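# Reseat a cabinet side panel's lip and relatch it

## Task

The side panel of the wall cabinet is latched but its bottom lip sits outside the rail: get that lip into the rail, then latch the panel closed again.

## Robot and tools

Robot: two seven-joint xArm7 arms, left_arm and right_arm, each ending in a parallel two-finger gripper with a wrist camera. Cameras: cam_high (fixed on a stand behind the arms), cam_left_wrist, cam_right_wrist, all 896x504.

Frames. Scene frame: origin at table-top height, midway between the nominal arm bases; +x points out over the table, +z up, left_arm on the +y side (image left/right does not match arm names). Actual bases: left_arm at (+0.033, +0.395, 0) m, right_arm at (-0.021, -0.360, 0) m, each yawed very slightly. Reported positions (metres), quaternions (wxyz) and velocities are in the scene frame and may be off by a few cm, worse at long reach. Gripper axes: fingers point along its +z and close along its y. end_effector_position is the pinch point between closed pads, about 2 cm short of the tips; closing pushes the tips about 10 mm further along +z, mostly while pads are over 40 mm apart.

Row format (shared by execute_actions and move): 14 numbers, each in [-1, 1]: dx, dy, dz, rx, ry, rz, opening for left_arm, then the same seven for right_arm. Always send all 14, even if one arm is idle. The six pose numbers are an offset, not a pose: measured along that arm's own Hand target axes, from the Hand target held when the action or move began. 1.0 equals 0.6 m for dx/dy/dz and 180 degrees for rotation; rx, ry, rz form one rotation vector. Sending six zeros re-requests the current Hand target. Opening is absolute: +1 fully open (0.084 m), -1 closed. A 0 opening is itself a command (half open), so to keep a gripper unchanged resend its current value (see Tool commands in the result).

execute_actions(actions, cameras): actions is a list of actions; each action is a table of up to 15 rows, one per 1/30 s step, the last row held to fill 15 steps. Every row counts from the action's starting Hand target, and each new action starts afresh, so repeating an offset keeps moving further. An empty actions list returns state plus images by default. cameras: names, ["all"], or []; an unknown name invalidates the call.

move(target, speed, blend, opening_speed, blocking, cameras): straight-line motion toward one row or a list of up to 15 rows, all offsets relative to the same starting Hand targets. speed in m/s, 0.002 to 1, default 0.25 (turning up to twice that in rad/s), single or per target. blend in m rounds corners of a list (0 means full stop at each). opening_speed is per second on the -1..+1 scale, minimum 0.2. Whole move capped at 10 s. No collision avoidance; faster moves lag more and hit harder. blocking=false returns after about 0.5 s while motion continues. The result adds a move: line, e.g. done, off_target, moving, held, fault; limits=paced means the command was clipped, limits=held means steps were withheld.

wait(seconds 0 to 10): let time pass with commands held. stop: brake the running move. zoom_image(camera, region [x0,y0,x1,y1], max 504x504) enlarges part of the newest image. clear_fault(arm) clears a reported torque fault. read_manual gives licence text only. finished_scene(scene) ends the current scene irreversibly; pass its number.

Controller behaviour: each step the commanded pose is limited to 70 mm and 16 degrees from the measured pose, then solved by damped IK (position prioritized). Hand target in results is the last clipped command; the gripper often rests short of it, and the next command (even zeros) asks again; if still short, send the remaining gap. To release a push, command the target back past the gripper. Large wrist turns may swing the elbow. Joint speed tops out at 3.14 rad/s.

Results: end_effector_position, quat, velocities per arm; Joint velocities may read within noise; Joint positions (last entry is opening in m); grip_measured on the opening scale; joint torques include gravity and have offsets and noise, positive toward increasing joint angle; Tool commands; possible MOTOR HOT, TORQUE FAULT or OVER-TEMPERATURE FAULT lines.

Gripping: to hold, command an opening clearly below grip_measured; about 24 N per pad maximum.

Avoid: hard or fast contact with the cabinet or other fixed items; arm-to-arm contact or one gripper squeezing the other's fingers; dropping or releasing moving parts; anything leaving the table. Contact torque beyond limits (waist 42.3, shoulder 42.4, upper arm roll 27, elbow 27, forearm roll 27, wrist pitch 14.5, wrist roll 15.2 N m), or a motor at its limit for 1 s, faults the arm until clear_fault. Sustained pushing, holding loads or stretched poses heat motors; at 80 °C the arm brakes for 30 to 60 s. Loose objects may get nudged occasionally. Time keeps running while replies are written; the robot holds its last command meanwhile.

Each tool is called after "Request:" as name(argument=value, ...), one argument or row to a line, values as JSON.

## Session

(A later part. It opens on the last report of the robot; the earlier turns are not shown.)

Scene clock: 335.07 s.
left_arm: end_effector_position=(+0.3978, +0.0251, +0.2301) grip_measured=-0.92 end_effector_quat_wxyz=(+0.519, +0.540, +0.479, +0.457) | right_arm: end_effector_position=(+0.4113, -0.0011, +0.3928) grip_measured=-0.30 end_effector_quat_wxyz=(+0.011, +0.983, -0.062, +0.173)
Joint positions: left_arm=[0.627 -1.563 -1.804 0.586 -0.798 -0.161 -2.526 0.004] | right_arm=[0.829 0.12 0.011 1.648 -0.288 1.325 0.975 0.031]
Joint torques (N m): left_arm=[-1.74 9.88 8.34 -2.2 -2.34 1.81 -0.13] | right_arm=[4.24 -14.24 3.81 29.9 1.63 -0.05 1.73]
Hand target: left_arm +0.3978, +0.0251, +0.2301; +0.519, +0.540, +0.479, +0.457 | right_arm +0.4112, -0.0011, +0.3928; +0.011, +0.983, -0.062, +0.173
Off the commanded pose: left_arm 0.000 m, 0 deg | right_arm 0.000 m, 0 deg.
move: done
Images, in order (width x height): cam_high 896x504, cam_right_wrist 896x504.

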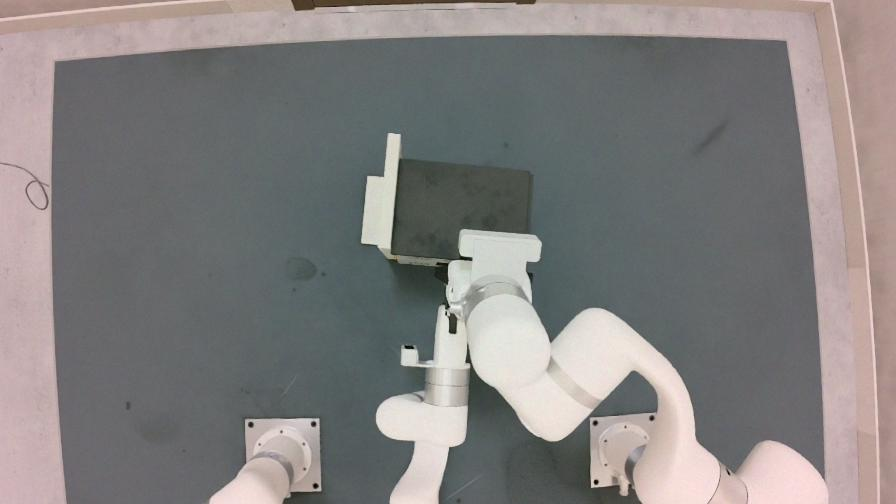

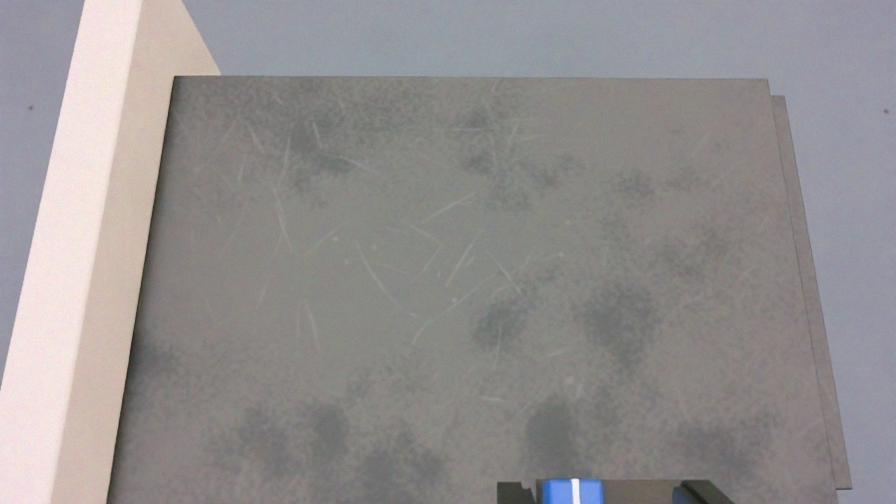

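Request:
move(
  target=[0,0,0,0,0,0,-1,-0.0017,0,0.0633,0,0,0,-0.286],
  speed=0.08,
  cameras=["cam_left_wrist","cam_right_wrist"],
)

Scene clock: 353.43 s.
left_arm: end_effector_position=(+0.3978, +0.0251, +0.2301) grip_measured=-0.92 end_effector_quat_wxyz=(+0.519, +0.540, +0.479, +0.457) | right_arm: end_effector_position=(+0.4231, -0.0026, +0.3568) grip_measured=-0.30 end_effector_quat_wxyz=(+0.011, +0.983, -0.062, +0.173)
Joint positions: left_arm=[0.627 -1.563 -1.804 0.586 -0.798 -0.161 -2.526 0.004] | right_arm=[0.815 0.13 0.001 1.558 -0.29 1.222 0.981 0.031]
Joint torques (N m): left_arm=[-1.86 9.75 8.43 -1.74 -2.5 1.81 -0.74] | right_arm=[-3.3 -15 -4.09 19.68 -2.69 -4.98 2.11]
Hand target: left_arm +0.3978, +0.0251, +0.2301; +0.519, +0.540, +0.479, +0.457 | right_arm +0.4232, -0.0026, +0.3568; +0.011, +0.983, -0.062, +0.173
Off the commanded pose: left_arm 0.000 m, 0 deg | right_arm 0.000 m, 0 deg.
move: done
Images, in order (width x height): cam_left_wrist 896x504, cam_right_wrist 896x504.

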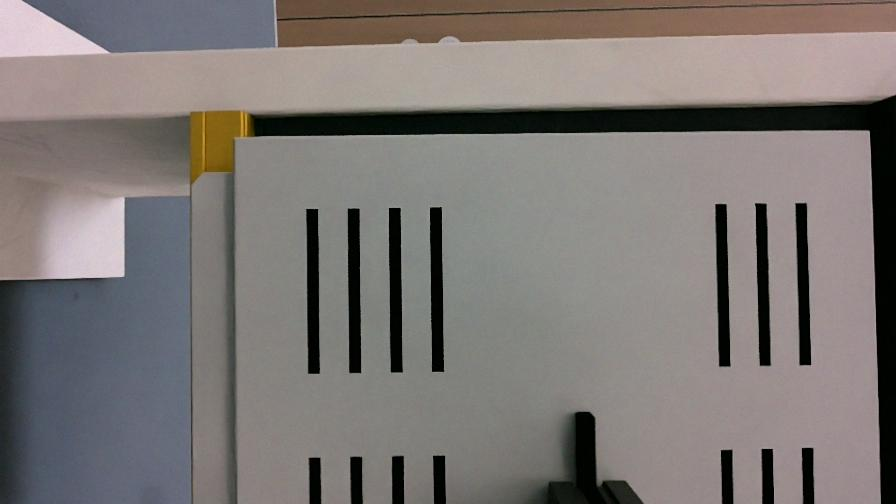

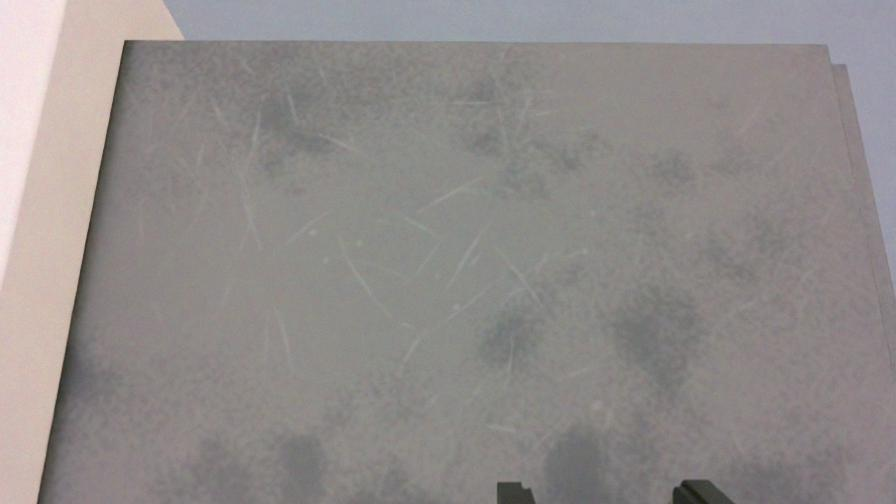

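Request:
move(
  target=[0,0,0,0,0,0,-1,0,0,0,0,0,0,-0.8],
  opening_speed=0.5,
  speed=0.05,
)

Scene clock: 360.10 s.
left_arm: end_effector_position=(+0.3978, +0.0251, +0.2301) grip_measured=-0.92 end_effector_quat_wxyz=(+0.519, +0.540, +0.479, +0.457) | right_arm: end_effector_position=(+0.4232, -0.0027, +0.3568) grip_measured=-0.69 end_effector_quat_wxyz=(+0.011, +0.983, -0.062, +0.173)
Joint positions: left_arm=[0.627 -1.563 -1.804 0.586 -0.798 -0.161 -2.526 0.004] | right_arm=[0.815 0.13 0.001 1.557 -0.29 1.222 0.981 0.014]
Joint torques (N m): left_arm=[-1.78 9.72 8.45 -0.86 -2.52 0.88 -0.97] | right_arm=[0.69 -15.37 2.9 22.17 -1.44 -4.87 1.72]
Hand target: left_arm +0.3978, +0.0251, +0.2301; +0.519, +0.540, +0.479, +0.457 | right_arm +0.4232, -0.0026, +0.3568; +0.011, +0.983, -0.062, +0.173
Off the commanded pose: left_arm 0.000 m, 0 deg | right_arm 0.000 m, 0 deg.
move: done

Request:
move(
  target=[0,0,0,0,0,0,-1,0,0.04,0,0,0,0,-0.8],
  speed=0.05,
  cameras=["all"],
)

Scene clock: 364.93 s.
left_arm: end_effector_position=(+0.3978, +0.0251, +0.2301) grip_measured=-0.92 end_effector_quat_wxyz=(+0.519, +0.540, +0.479, +0.457) | right_arm: end_effector_position=(+0.4202, -0.0264, +0.3568) grip_measured=-0.69 end_effector_quat_wxyz=(+0.011, +0.983, -0.062, +0.173)
Joint positions: left_arm=[0.627 -1.563 -1.804 0.586 -0.798 -0.16 -2.526 0.004] | right_arm=[0.798 0.063 -0.012 1.473 -0.285 1.197 0.954 0.014]
Joint torques (N m): left_arm=[3.58 9.93 16.6 -4.64 -2.91 -1.67 -0.56] | right_arm=[-5.25 -24.06 -7.26 19.92 1.32 -4.5 -2.44]
Hand target: left_arm +0.3978, +0.0251, +0.2301; +0.519, +0.540, +0.479, +0.457 | right_arm +0.4202, -0.0264, +0.3568; +0.011, +0.983, -0.062, +0.173
Off the commanded pose: left_arm 0.000 m, 0 deg | right_arm 0.000 m, 0 deg.
move: done

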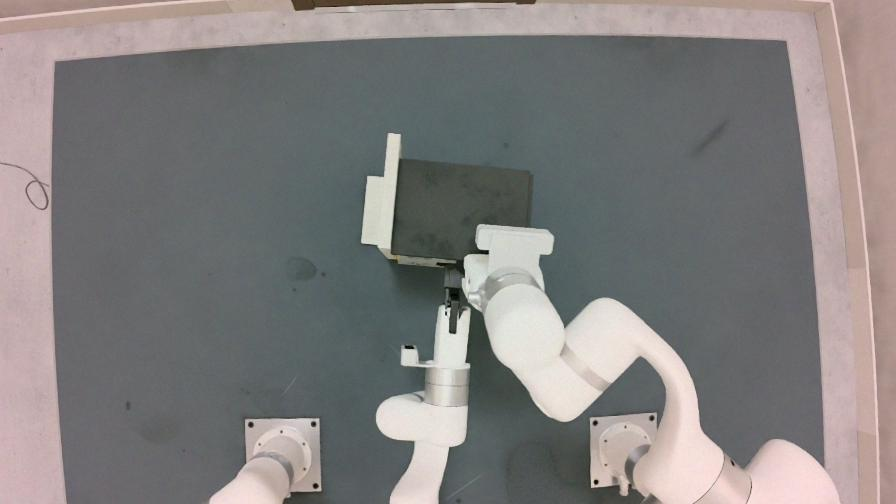

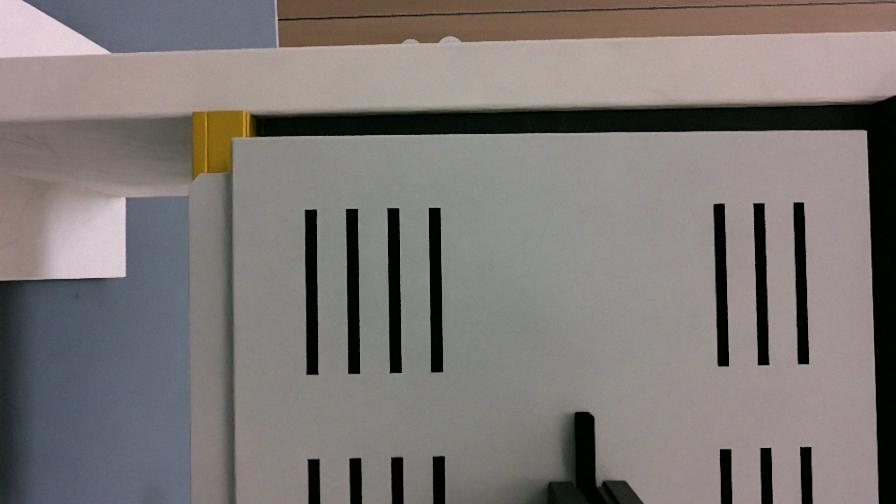

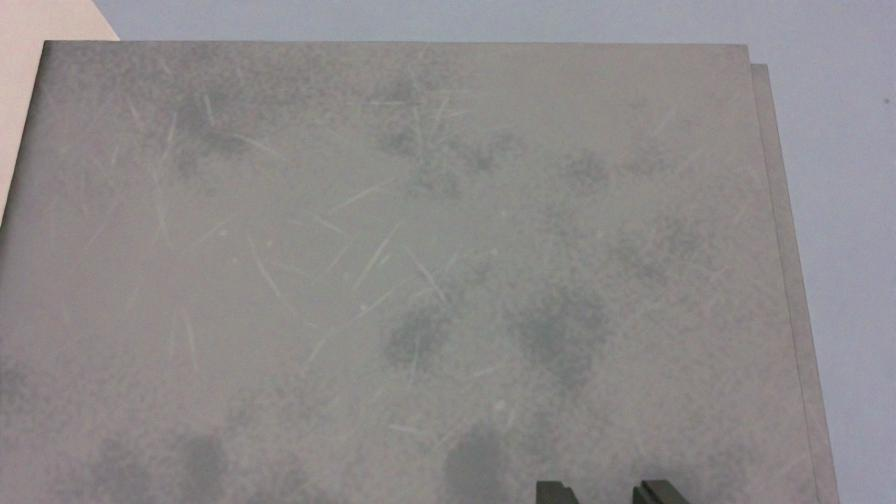

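Request:
move(
  target=[
    [0,0,0,0,0,0,-1,0,0,0,0,0,0,-0.286],
    [0,0,0,0,0,0,-1,0,0,-0.1,0,0,0,-0.286],
    [0,0,0,0,0,0,-1,-0.0113,0.2293,-0.0807,0.186,0.1146,-0.13,-0.286],
    [0,0,0,0,0,0,-1,-0.0688,0.3003,0.3373,0.465,0.2866,-0.3256,-0.286],
  ],
  blend=[0,0.02,0.04,0],
  speed=0.35,
  cameras=["all"],
)

Request:
zoom_image(
  camera="cam_right_wrist",
  region=[400, 320, 560, 504],
)

Request:
zoom_image(
  camera="cam_high",
  region=[380, 220, 560, 320],
)

Scene clock: 382.33 s.
left_arm: end_effector_position=(+0.3978, +0.0251, +0.2301) grip_measured=-0.92 end_effector_quat_wxyz=(+0.519, +0.540, +0.479, +0.457) | right_arm: end_effector_position=(+0.4277, -0.2088, +0.1523) grip_measured=-0.30 end_effector_quat_wxyz=(+0.501, -0.500, -0.500, -0.500)
Joint positions: left_arm=[0.627 -1.563 -1.804 0.586 -0.798 -0.161 -2.526 0.004] | right_arm=[1.692 -1.735 -1.796 0.925 -0.193 0.812 -1.678 0.031]
Joint torques (N m): left_arm=[2.75 9.51 16.25 -4.45 -1.57 -3.96 2] | right_arm=[4.21 6.63 28.17 -0.83 2.39 2.88 -2.12]
Hand target: left_arm +0.3978, +0.0251, +0.2301; +0.519, +0.540, +0.479, +0.457 | right_arm +0.4277, -0.2088, +0.1523; +0.501, -0.500, -0.500, -0.500
Off the commanded pose: left_arm 0.000 m, 0 deg | right_arm 0.000 m, 0 deg.
move: done

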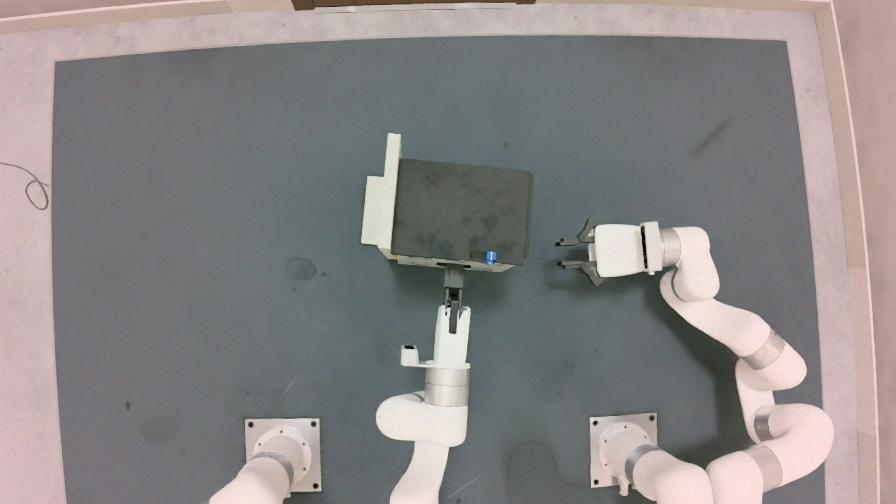

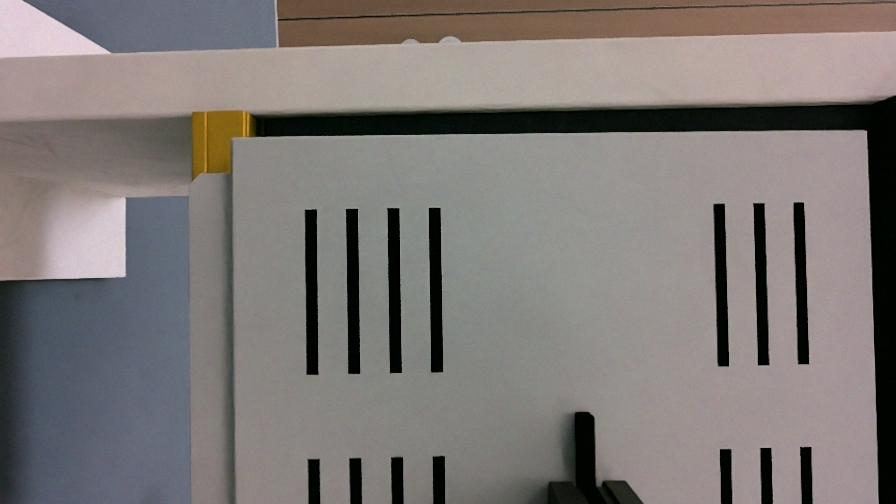

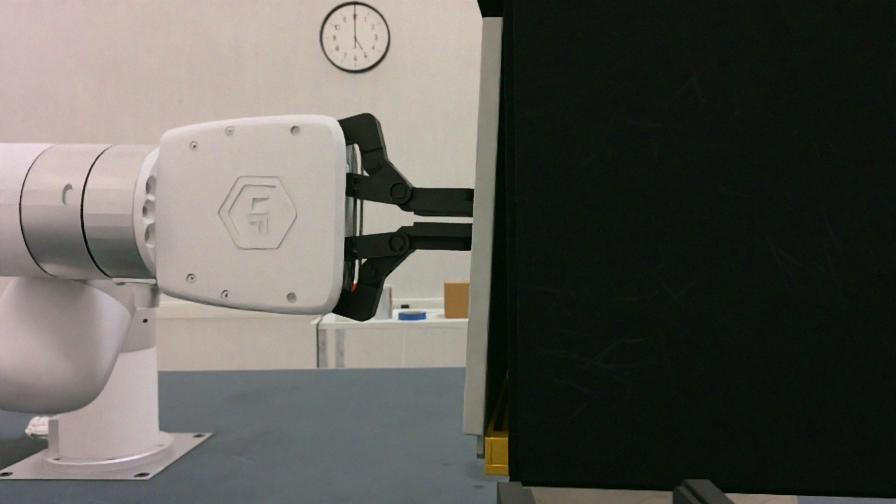

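Scaled by 2.739 from the camera's 896x504 image, which has a finer 1280x720 frame.

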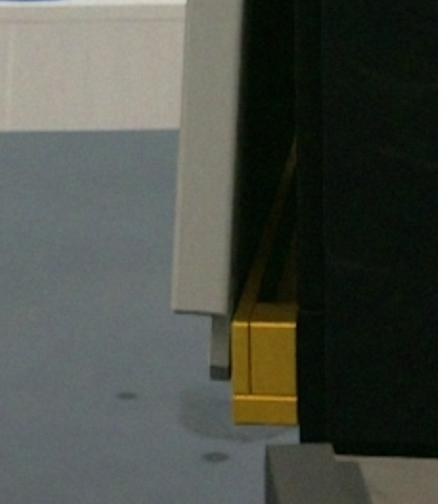

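Scaled by 2.800 from the camera's 896x504 image, which has a finer 1280x720 frame.

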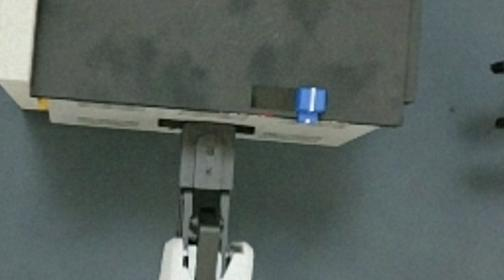

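Request:
zoom_image(
  camera="cam_right_wrist",
  region=[455, 400, 525, 490],
)

Request:
zoom_image(
  camera="cam_right_wrist",
  region=[460, 0, 530, 90],
)

Scaled by 5.600 from the camera's 896x504 image, which has a finer 1280x720 frame.

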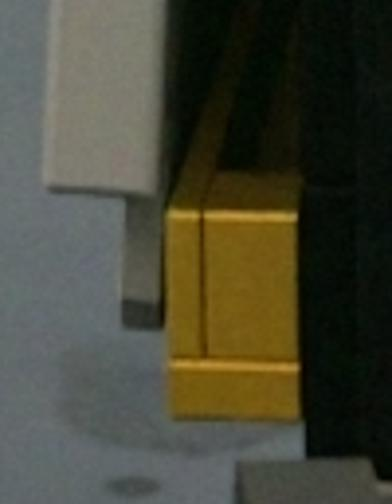

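Scaled by 5.600 from the camera's 896x504 image, which has a finer 1280x720 frame.

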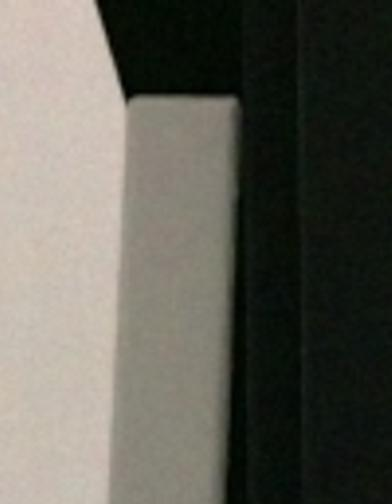

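Request:
move(
  target=[0,-0.001,-0.0233,0,0,0,-1,0.025,0,-0.1,0,0,0,-0.286],
  speed=0.04,
  cameras=["cam_left_wrist","cam_right_wrist"],
)

Request:
zoom_image(
  camera="cam_right_wrist",
  region=[430, 50, 550, 150],
)

Request:
zoom_image(
  camera="cam_right_wrist",
  region=[430, 380, 530, 480],
)

Scene clock: 435.87 s.
left_arm: end_effector_position=(+0.3839, +0.0268, +0.2301) grip_measured=-0.92 end_effector_quat_wxyz=(+0.519, +0.540, +0.479, +0.457) | right_arm: end_effector_position=(+0.4278, -0.2688, +0.1673) grip_measured=-0.30 end_effector_quat_wxyz=(+0.501, -0.500, -0.500, -0.500)
Joint positions: left_arm=[0.563 -1.589 -1.803 0.56 -0.81 -0.115 -2.535 0.004] | right_arm=[1.598 -1.706 -1.757 0.988 -0.162 0.976 -1.666 0.031]
Joint torques (N m): left_arm=[-3.23 7.13 16.23 -5.71 -4.58 -0.12 -2] | right_arm=[-3.22 17.69 28.92 0.33 2.85 3.01 2.02]
Hand target: left_arm +0.3839, +0.0268, +0.2301; +0.519, +0.540, +0.479, +0.457 | right_arm +0.4278, -0.2689, +0.1673; +0.501, -0.500, -0.500, -0.500
Off the commanded pose: left_arm 0.000 m, 0 deg | right_arm 0.000 m, 0 deg.
move: done
Images, in order (width x height): cam_left_wrist 896x504, cam_right_wrist 896x504.

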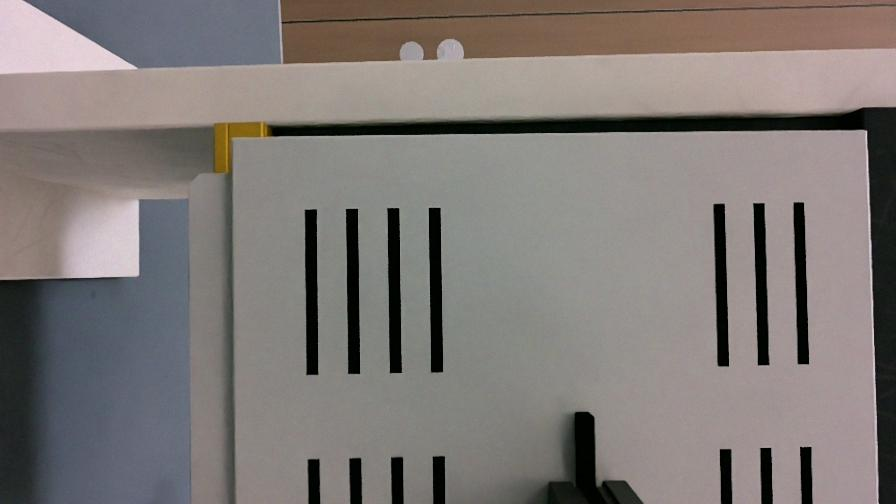

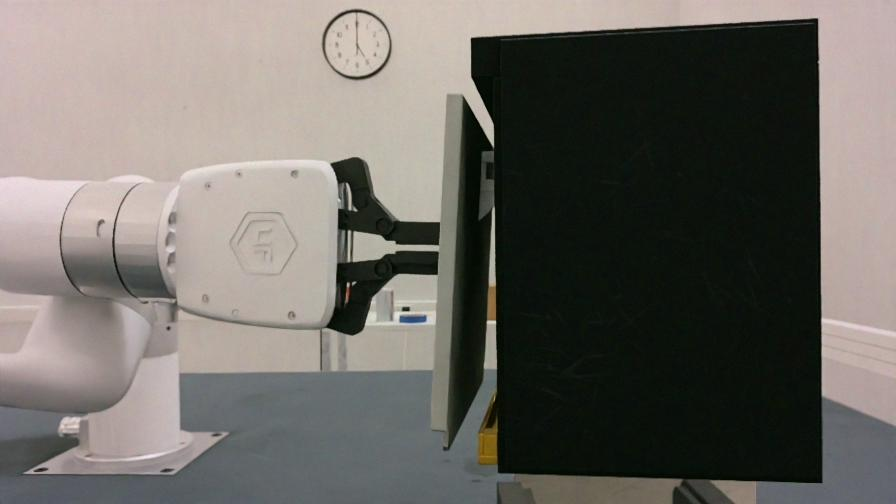

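Scaled by 4.200 from the camera's 896x504 image, which has a finer 1280x720 frame.

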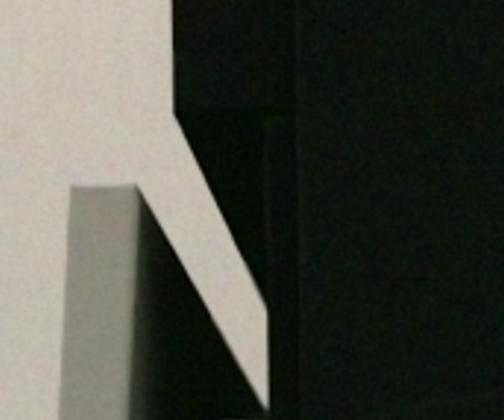

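Scaled by 5.040 from the camera's 896x504 image, which has a finer 1280x720 frame.

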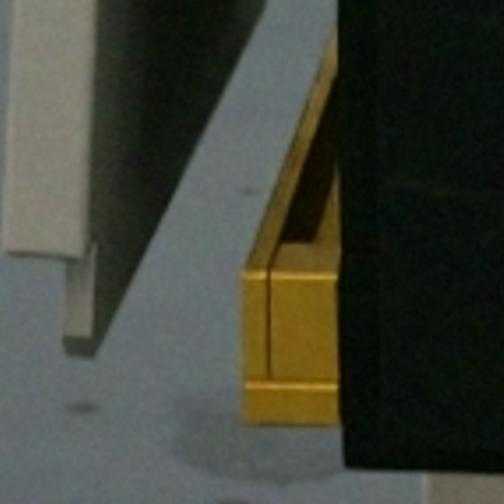

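Request:
zoom_image(
  camera="cam_right_wrist",
  region=[450, 120, 520, 240],
)

Scaled by 4.200 from the camera's 896x504 image, which has a finer 1280x720 frame.

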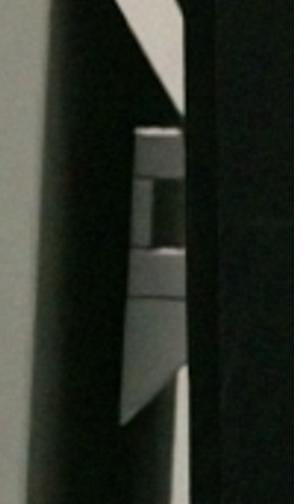

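Request:
move(
  target=[
    [0,0.0279,-0.0095,0,0,0,-1,0,0,0,0,0,0,-0.286],
    [0,0.0224,0.0092,-0.0478,0,0,-1,0,0,0,0,0,0,-0.286],
  ],
  speed=0.05,
  blend=[0.004,0],
  cameras=["cam_left_wrist","cam_right_wrist"],
)

Request:
zoom_image(
  camera="cam_right_wrist",
  region=[420, 10, 540, 130],
)

Request:
zoom_image(
  camera="cam_right_wrist",
  region=[430, 380, 530, 480],
)

Scene clock: 466.60 s.
left_arm: end_effector_position=(+0.3900, +0.0262, +0.2433) grip_measured=-0.92 end_effector_quat_wxyz=(+0.558, +0.500, +0.443, +0.492) | right_arm: end_effector_position=(+0.4278, -0.2689, +0.1673) grip_measured=-0.30 end_effector_quat_wxyz=(+0.501, -0.500, -0.500, -0.500)
Joint positions: left_arm=[0.565 -1.816 -1.827 0.587 -0.865 -0.087 -2.634 0.004] | right_arm=[1.598 -1.706 -1.757 0.988 -0.162 0.977 -1.666 0.031]
Joint torques (N m): left_arm=[-2.61 6.13 11.89 -3.29 -4.78 0.46 -1.79] | right_arm=[-3.1 17.32 28.9 0.54 2.83 2.84 1.94]
Hand target: left_arm +0.3899, +0.0261, +0.2433; +0.559, +0.500, +0.443, +0.492 | right_arm +0.4278, -0.2689, +0.1673; +0.501, -0.500, -0.500, -0.500
Off the commanded pose: left_arm 0.000 m, 0 deg | right_arm 0.000 m, 0 deg.
move: done
Images, in order (width x height): cam_left_wrist 896x504, cam_right_wrist 896x504.

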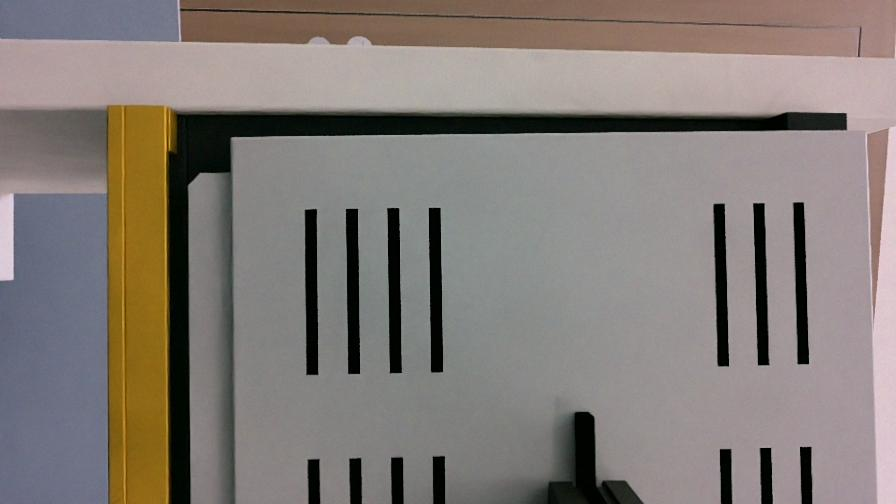

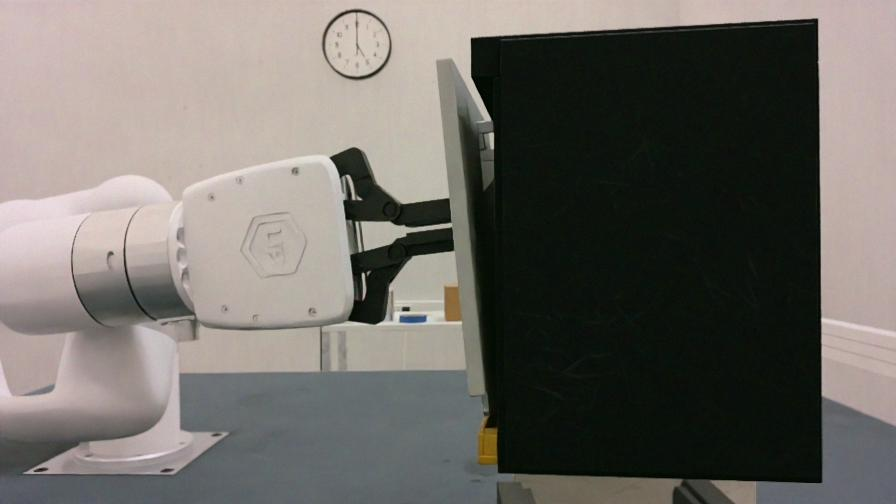

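Scaled by 4.200 from the camera's 896x504 image, which has a finer 1280x720 frame.

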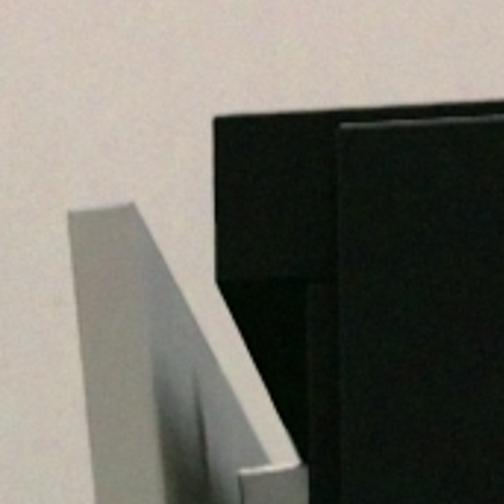

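Scaled by 5.040 from the camera's 896x504 image, which has a finer 1280x720 frame.

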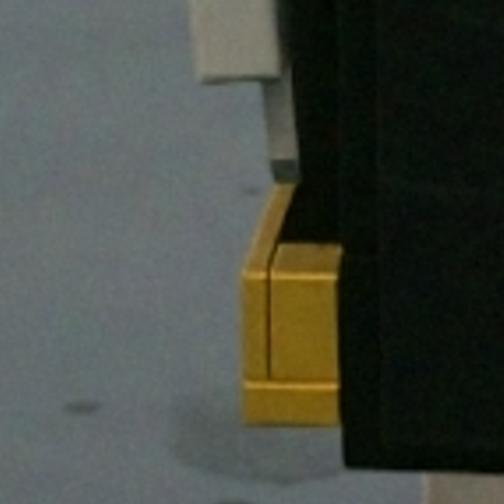

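Request:
move(
  target=[0.002,-0.0055,0.0044,0,0,0,-1,0,0,0,0,0,0,-0.286],
  speed=0.04,
  cameras=["cam_left_wrist","cam_right_wrist"],
)

Request:
zoom_image(
  camera="cam_right_wrist",
  region=[450, 380, 520, 470],
)

Request:
zoom_image(
  camera="cam_left_wrist",
  region=[80, 80, 280, 280],
)

Scene clock: 489.17 s.
left_arm: end_effector_position=(+0.3930, +0.0269, +0.2403) grip_measured=-0.92 end_effector_quat_wxyz=(+0.559, +0.500, +0.443, +0.492) | right_arm: end_effector_position=(+0.4278, -0.2689, +0.1673) grip_measured=-0.30 end_effector_quat_wxyz=(+0.501, -0.500, -0.500, -0.500)
Joint positions: left_arm=[0.577 -1.816 -1.835 0.591 -0.868 -0.097 -2.638 0.004] | right_arm=[1.598 -1.706 -1.757 0.988 -0.162 0.977 -1.666 0.031]
Joint torques (N m): left_arm=[3.31 6.44 11.97 -3.24 -4.77 -3.41 -1.75] | right_arm=[-2.7 17.42 28.83 0.33 2.56 2.9 2.03]
Hand target: left_arm +0.3930, +0.0269, +0.2403; +0.559, +0.500, +0.443, +0.492 | right_arm +0.4278, -0.2689, +0.1673; +0.501, -0.500, -0.500, -0.500
Off the commanded pose: left_arm 0.000 m, 0 deg | right_arm 0.000 m, 0 deg.
move: done
Images, in order (width x height): cam_left_wrist 896x504, cam_right_wrist 896x504.

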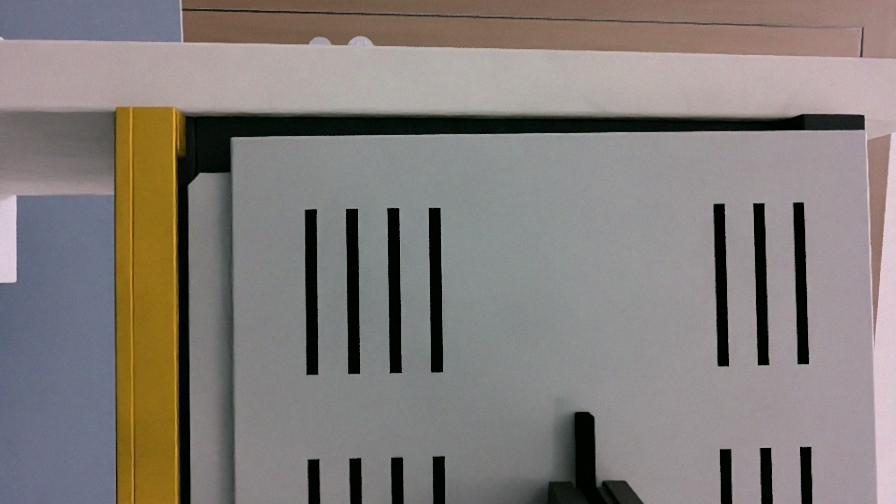

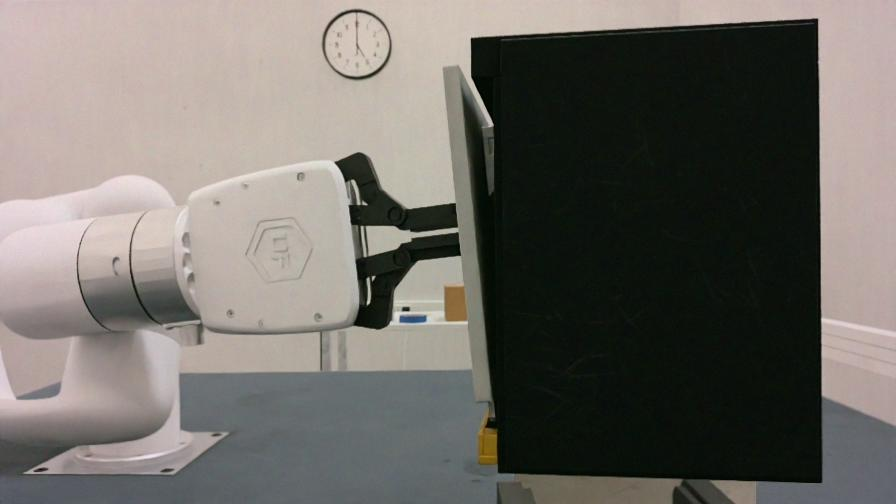

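Scaled by 5.600 from the camera's 896x504 image, which has a finer 1280x720 frame.

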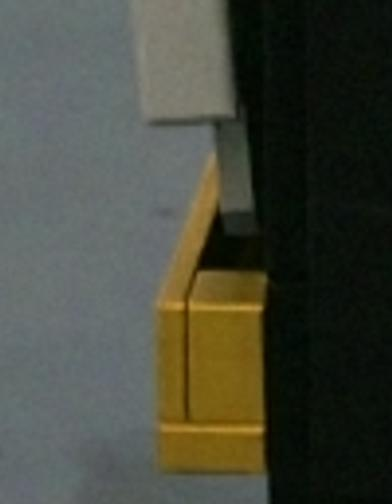

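Scaled by 2.520 from the camera's 896x504 image, which has a finer 1280x720 frame.

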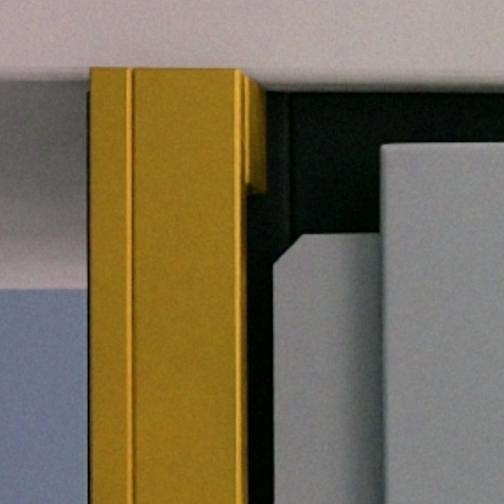

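Request:
move(
  target=[0,-0.01,-0.0011,0,0,0,-1,0,0,0,0,0,0,-0.286],
  speed=0.03,
  cameras=["cam_left_wrist","cam_right_wrist"],
)

Request:
zoom_image(
  camera="cam_right_wrist",
  region=[450, 380, 520, 470],
)

Scene clock: 495.03 s.
left_arm: end_effector_position=(+0.3930, +0.0269, +0.2343) grip_measured=-0.92 end_effector_quat_wxyz=(+0.559, +0.500, +0.443, +0.492) | right_arm: end_effector_position=(+0.4278, -0.2689, +0.1673) grip_measured=-0.30 end_effector_quat_wxyz=(+0.501, -0.500, -0.500, -0.500)
Joint positions: left_arm=[0.572 -1.833 -1.849 0.595 -0.874 -0.089 -2.652 0.004] | right_arm=[1.598 -1.706 -1.757 0.988 -0.162 0.977 -1.666 0.031]
Joint torques (N m): left_arm=[-3.21 6.05 11.72 -3.66 -4.47 0.39 -1.93] | right_arm=[-2.47 17.31 28.94 0.55 2.66 2.88 1.98]
Hand target: left_arm +0.3930, +0.0269, +0.2343; +0.559, +0.500, +0.443, +0.492 | right_arm +0.4278, -0.2689, +0.1673; +0.501, -0.500, -0.500, -0.500
Off the commanded pose: left_arm 0.000 m, 0 deg | right_arm 0.000 m, 0 deg.
move: done
Images, in order (width x height): cam_left_wrist 896x504, cam_right_wrist 896x504.

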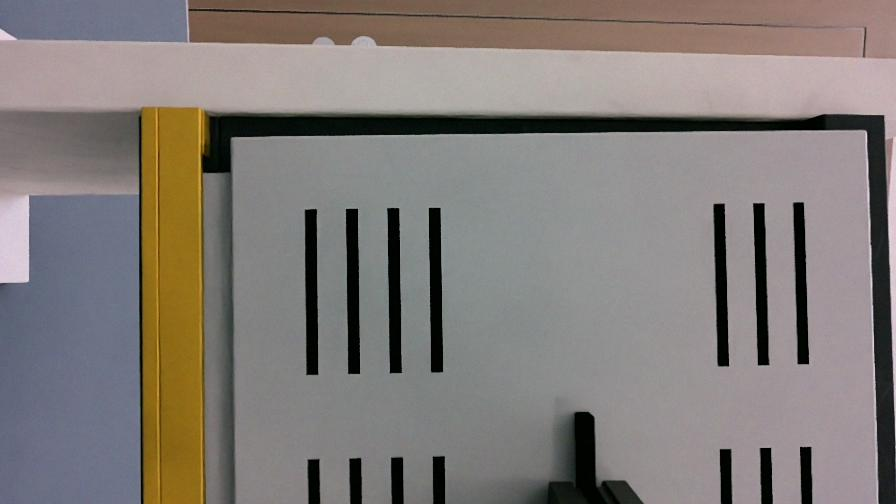

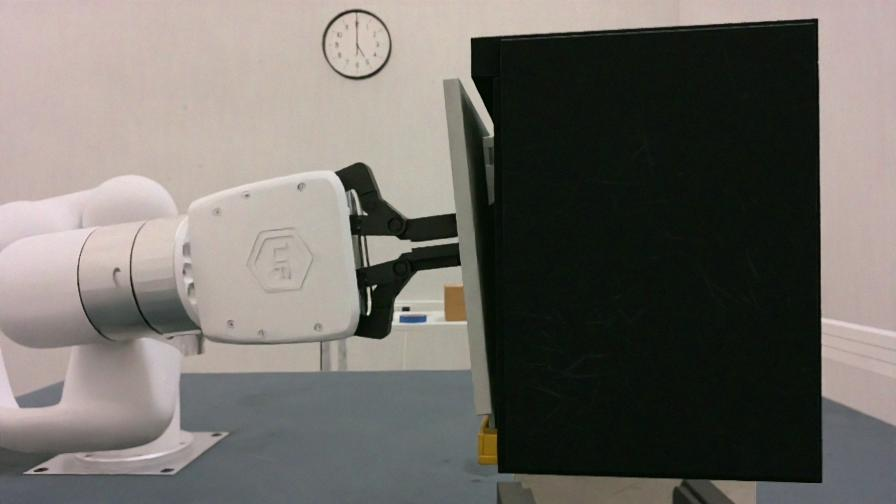

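Scaled by 5.600 from the camera's 896x504 image, which has a finer 1280x720 frame.

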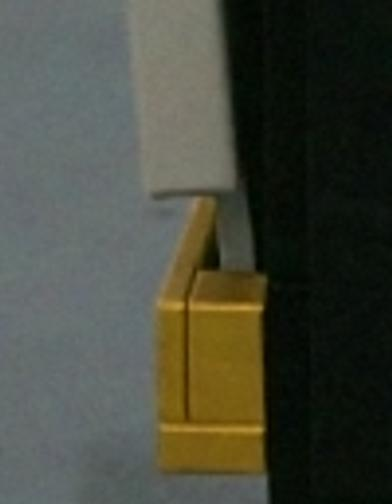

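Request:
move(
  target=[0,-0.0108,-0.0012,0,0,0,-1,0,0,0,0,0,0,-0.286],
  speed=0.03,
  cameras=["cam_left_wrist","cam_right_wrist"],
)

Request:
zoom_image(
  camera="cam_right_wrist",
  region=[450, 380, 520, 470],
)

Request:
zoom_image(
  camera="cam_right_wrist",
  region=[420, 20, 540, 140],
)

Scene clock: 499.03 s.
left_arm: end_effector_position=(+0.3930, +0.0269, +0.2280) grip_measured=-0.92 end_effector_quat_wxyz=(+0.559, +0.500, +0.443, +0.492) | right_arm: end_effector_position=(+0.4278, -0.2689, +0.1673) grip_measured=-0.30 end_effector_quat_wxyz=(+0.501, -0.500, -0.500, -0.500)
Joint positions: left_arm=[0.566 -1.851 -1.864 0.6 -0.882 -0.081 -2.667 0.004] | right_arm=[1.598 -1.706 -1.757 0.988 -0.162 0.977 -1.666 0.031]
Joint torques (N m): left_arm=[-2.76 7.92 5.08 -0.11 -2.96 2.84 -1.9] | right_arm=[-1.97 17.14 28.83 0.43 2.68 2.84 1.96]
Hand target: left_arm +0.3930, +0.0269, +0.2277; +0.559, +0.500, +0.443, +0.492 | right_arm +0.4278, -0.2689, +0.1673; +0.501, -0.500, -0.500, -0.500
Off the commanded pose: left_arm 0.000 m, 0 deg | right_arm 0.000 m, 0 deg.
move: done
Images, in order (width x height): cam_left_wrist 896x504, cam_right_wrist 896x504.

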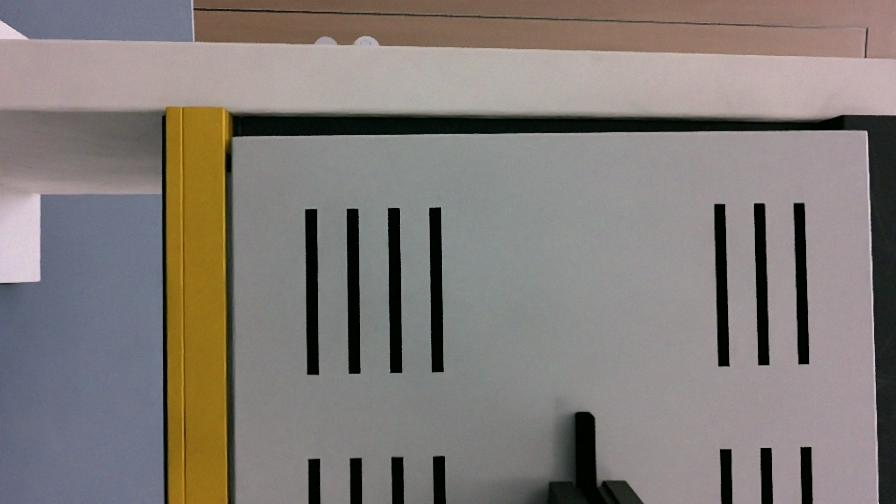

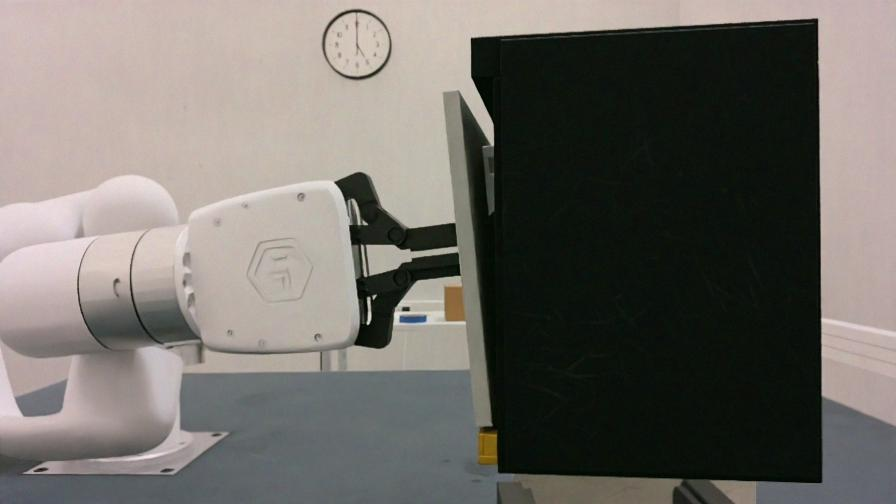

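Scaled by 5.600 from the camera's 896x504 image, which has a finer 1280x720 frame.

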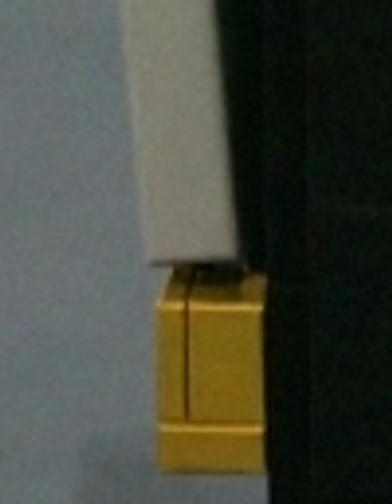

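Scaled by 4.200 from the camera's 896x504 image, which has a finer 1280x720 frame.

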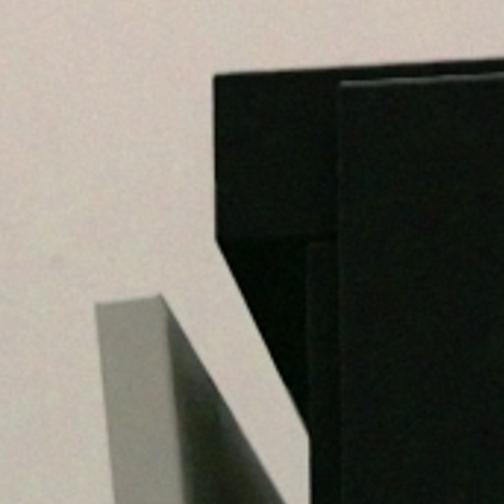

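Request:
move(
  target=[0,0.0026,0.0122,0.0228,0,0,-1,0,0,0,0,0,0,-0.286],
  speed=0.03,
  cameras=["cam_left_wrist","cam_right_wrist"],
)

Request:
zoom_image(
  camera="cam_right_wrist",
  region=[450, 380, 520, 470],
)

Request:
zoom_image(
  camera="cam_right_wrist",
  region=[420, 20, 540, 140],
)

Scene clock: 512.33 s.
left_arm: end_effector_position=(+0.4000, +0.0260, +0.2301) grip_measured=-0.92 end_effector_quat_wxyz=(+0.540, +0.519, +0.460, +0.476) | right_arm: end_effector_position=(+0.4278, -0.2689, +0.1673) grip_measured=-0.30 end_effector_quat_wxyz=(+0.501, -0.500, -0.500, -0.500)
Joint positions: left_arm=[0.623 -1.696 -1.832 0.598 -0.838 -0.148 -2.593 0.004] | right_arm=[1.598 -1.706 -1.757 0.988 -0.162 0.977 -1.666 0.031]
Joint torques (N m): left_arm=[4.38 16.93 7.86 -4.41 2.67 -0.18 1.86] | right_arm=[-1.37 17.16 28.94 0.38 2.82 2.85 2]
Hand target: left_arm +0.4000, +0.0260, +0.2301; +0.540, +0.519, +0.460, +0.476 | right_arm +0.4278, -0.2689, +0.1673; +0.501, -0.500, -0.500, -0.500
Off the commanded pose: left_arm 0.000 m, 0 deg | right_arm 0.000 m, 0 deg.
move: done
Images, in order (width x height): cam_left_wrist 896x504, cam_right_wrist 896x504.

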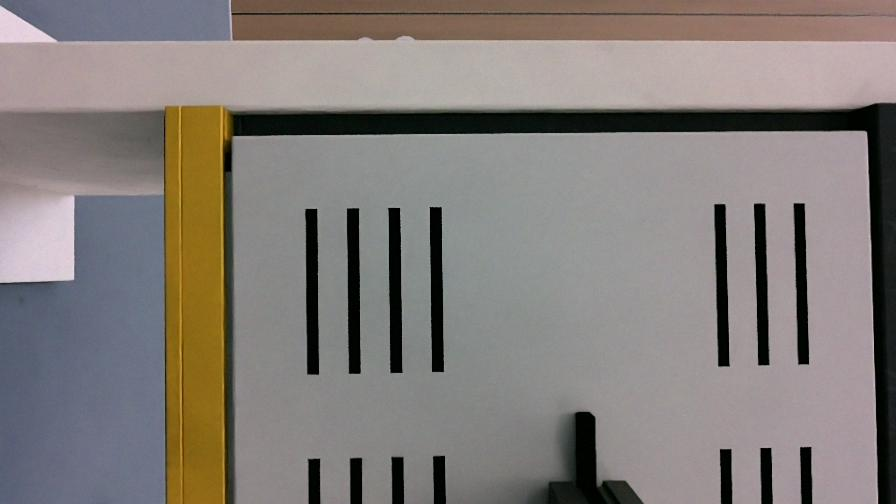

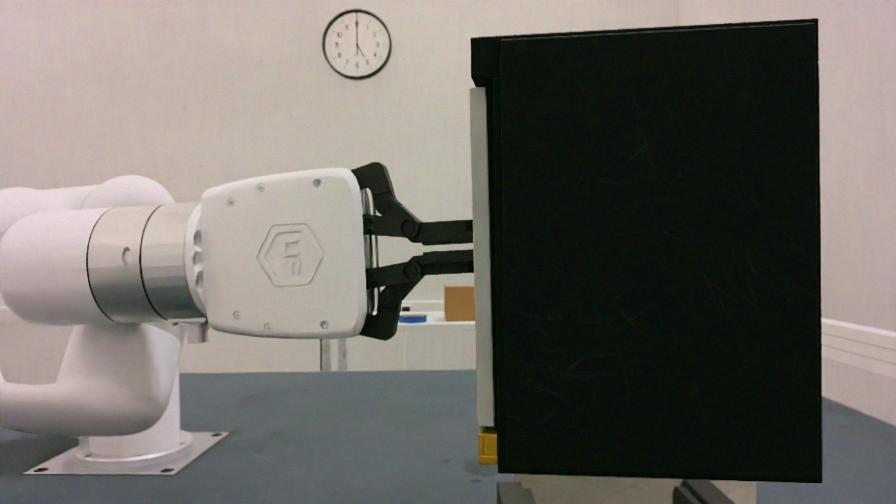

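Scaled by 5.600 from the camera's 896x504 image, which has a finer 1280x720 frame.

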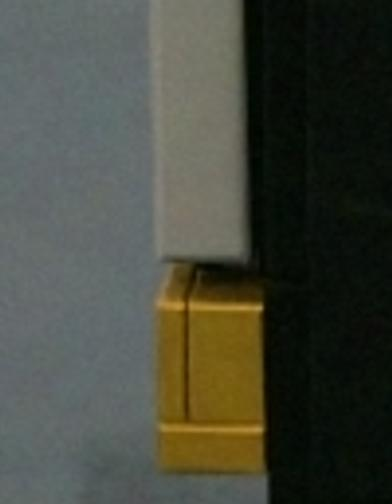

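Scaled by 4.200 from the camera's 896x504 image, which has a finer 1280x720 frame.

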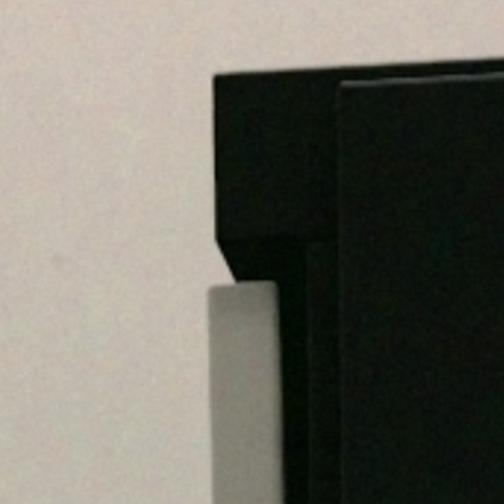

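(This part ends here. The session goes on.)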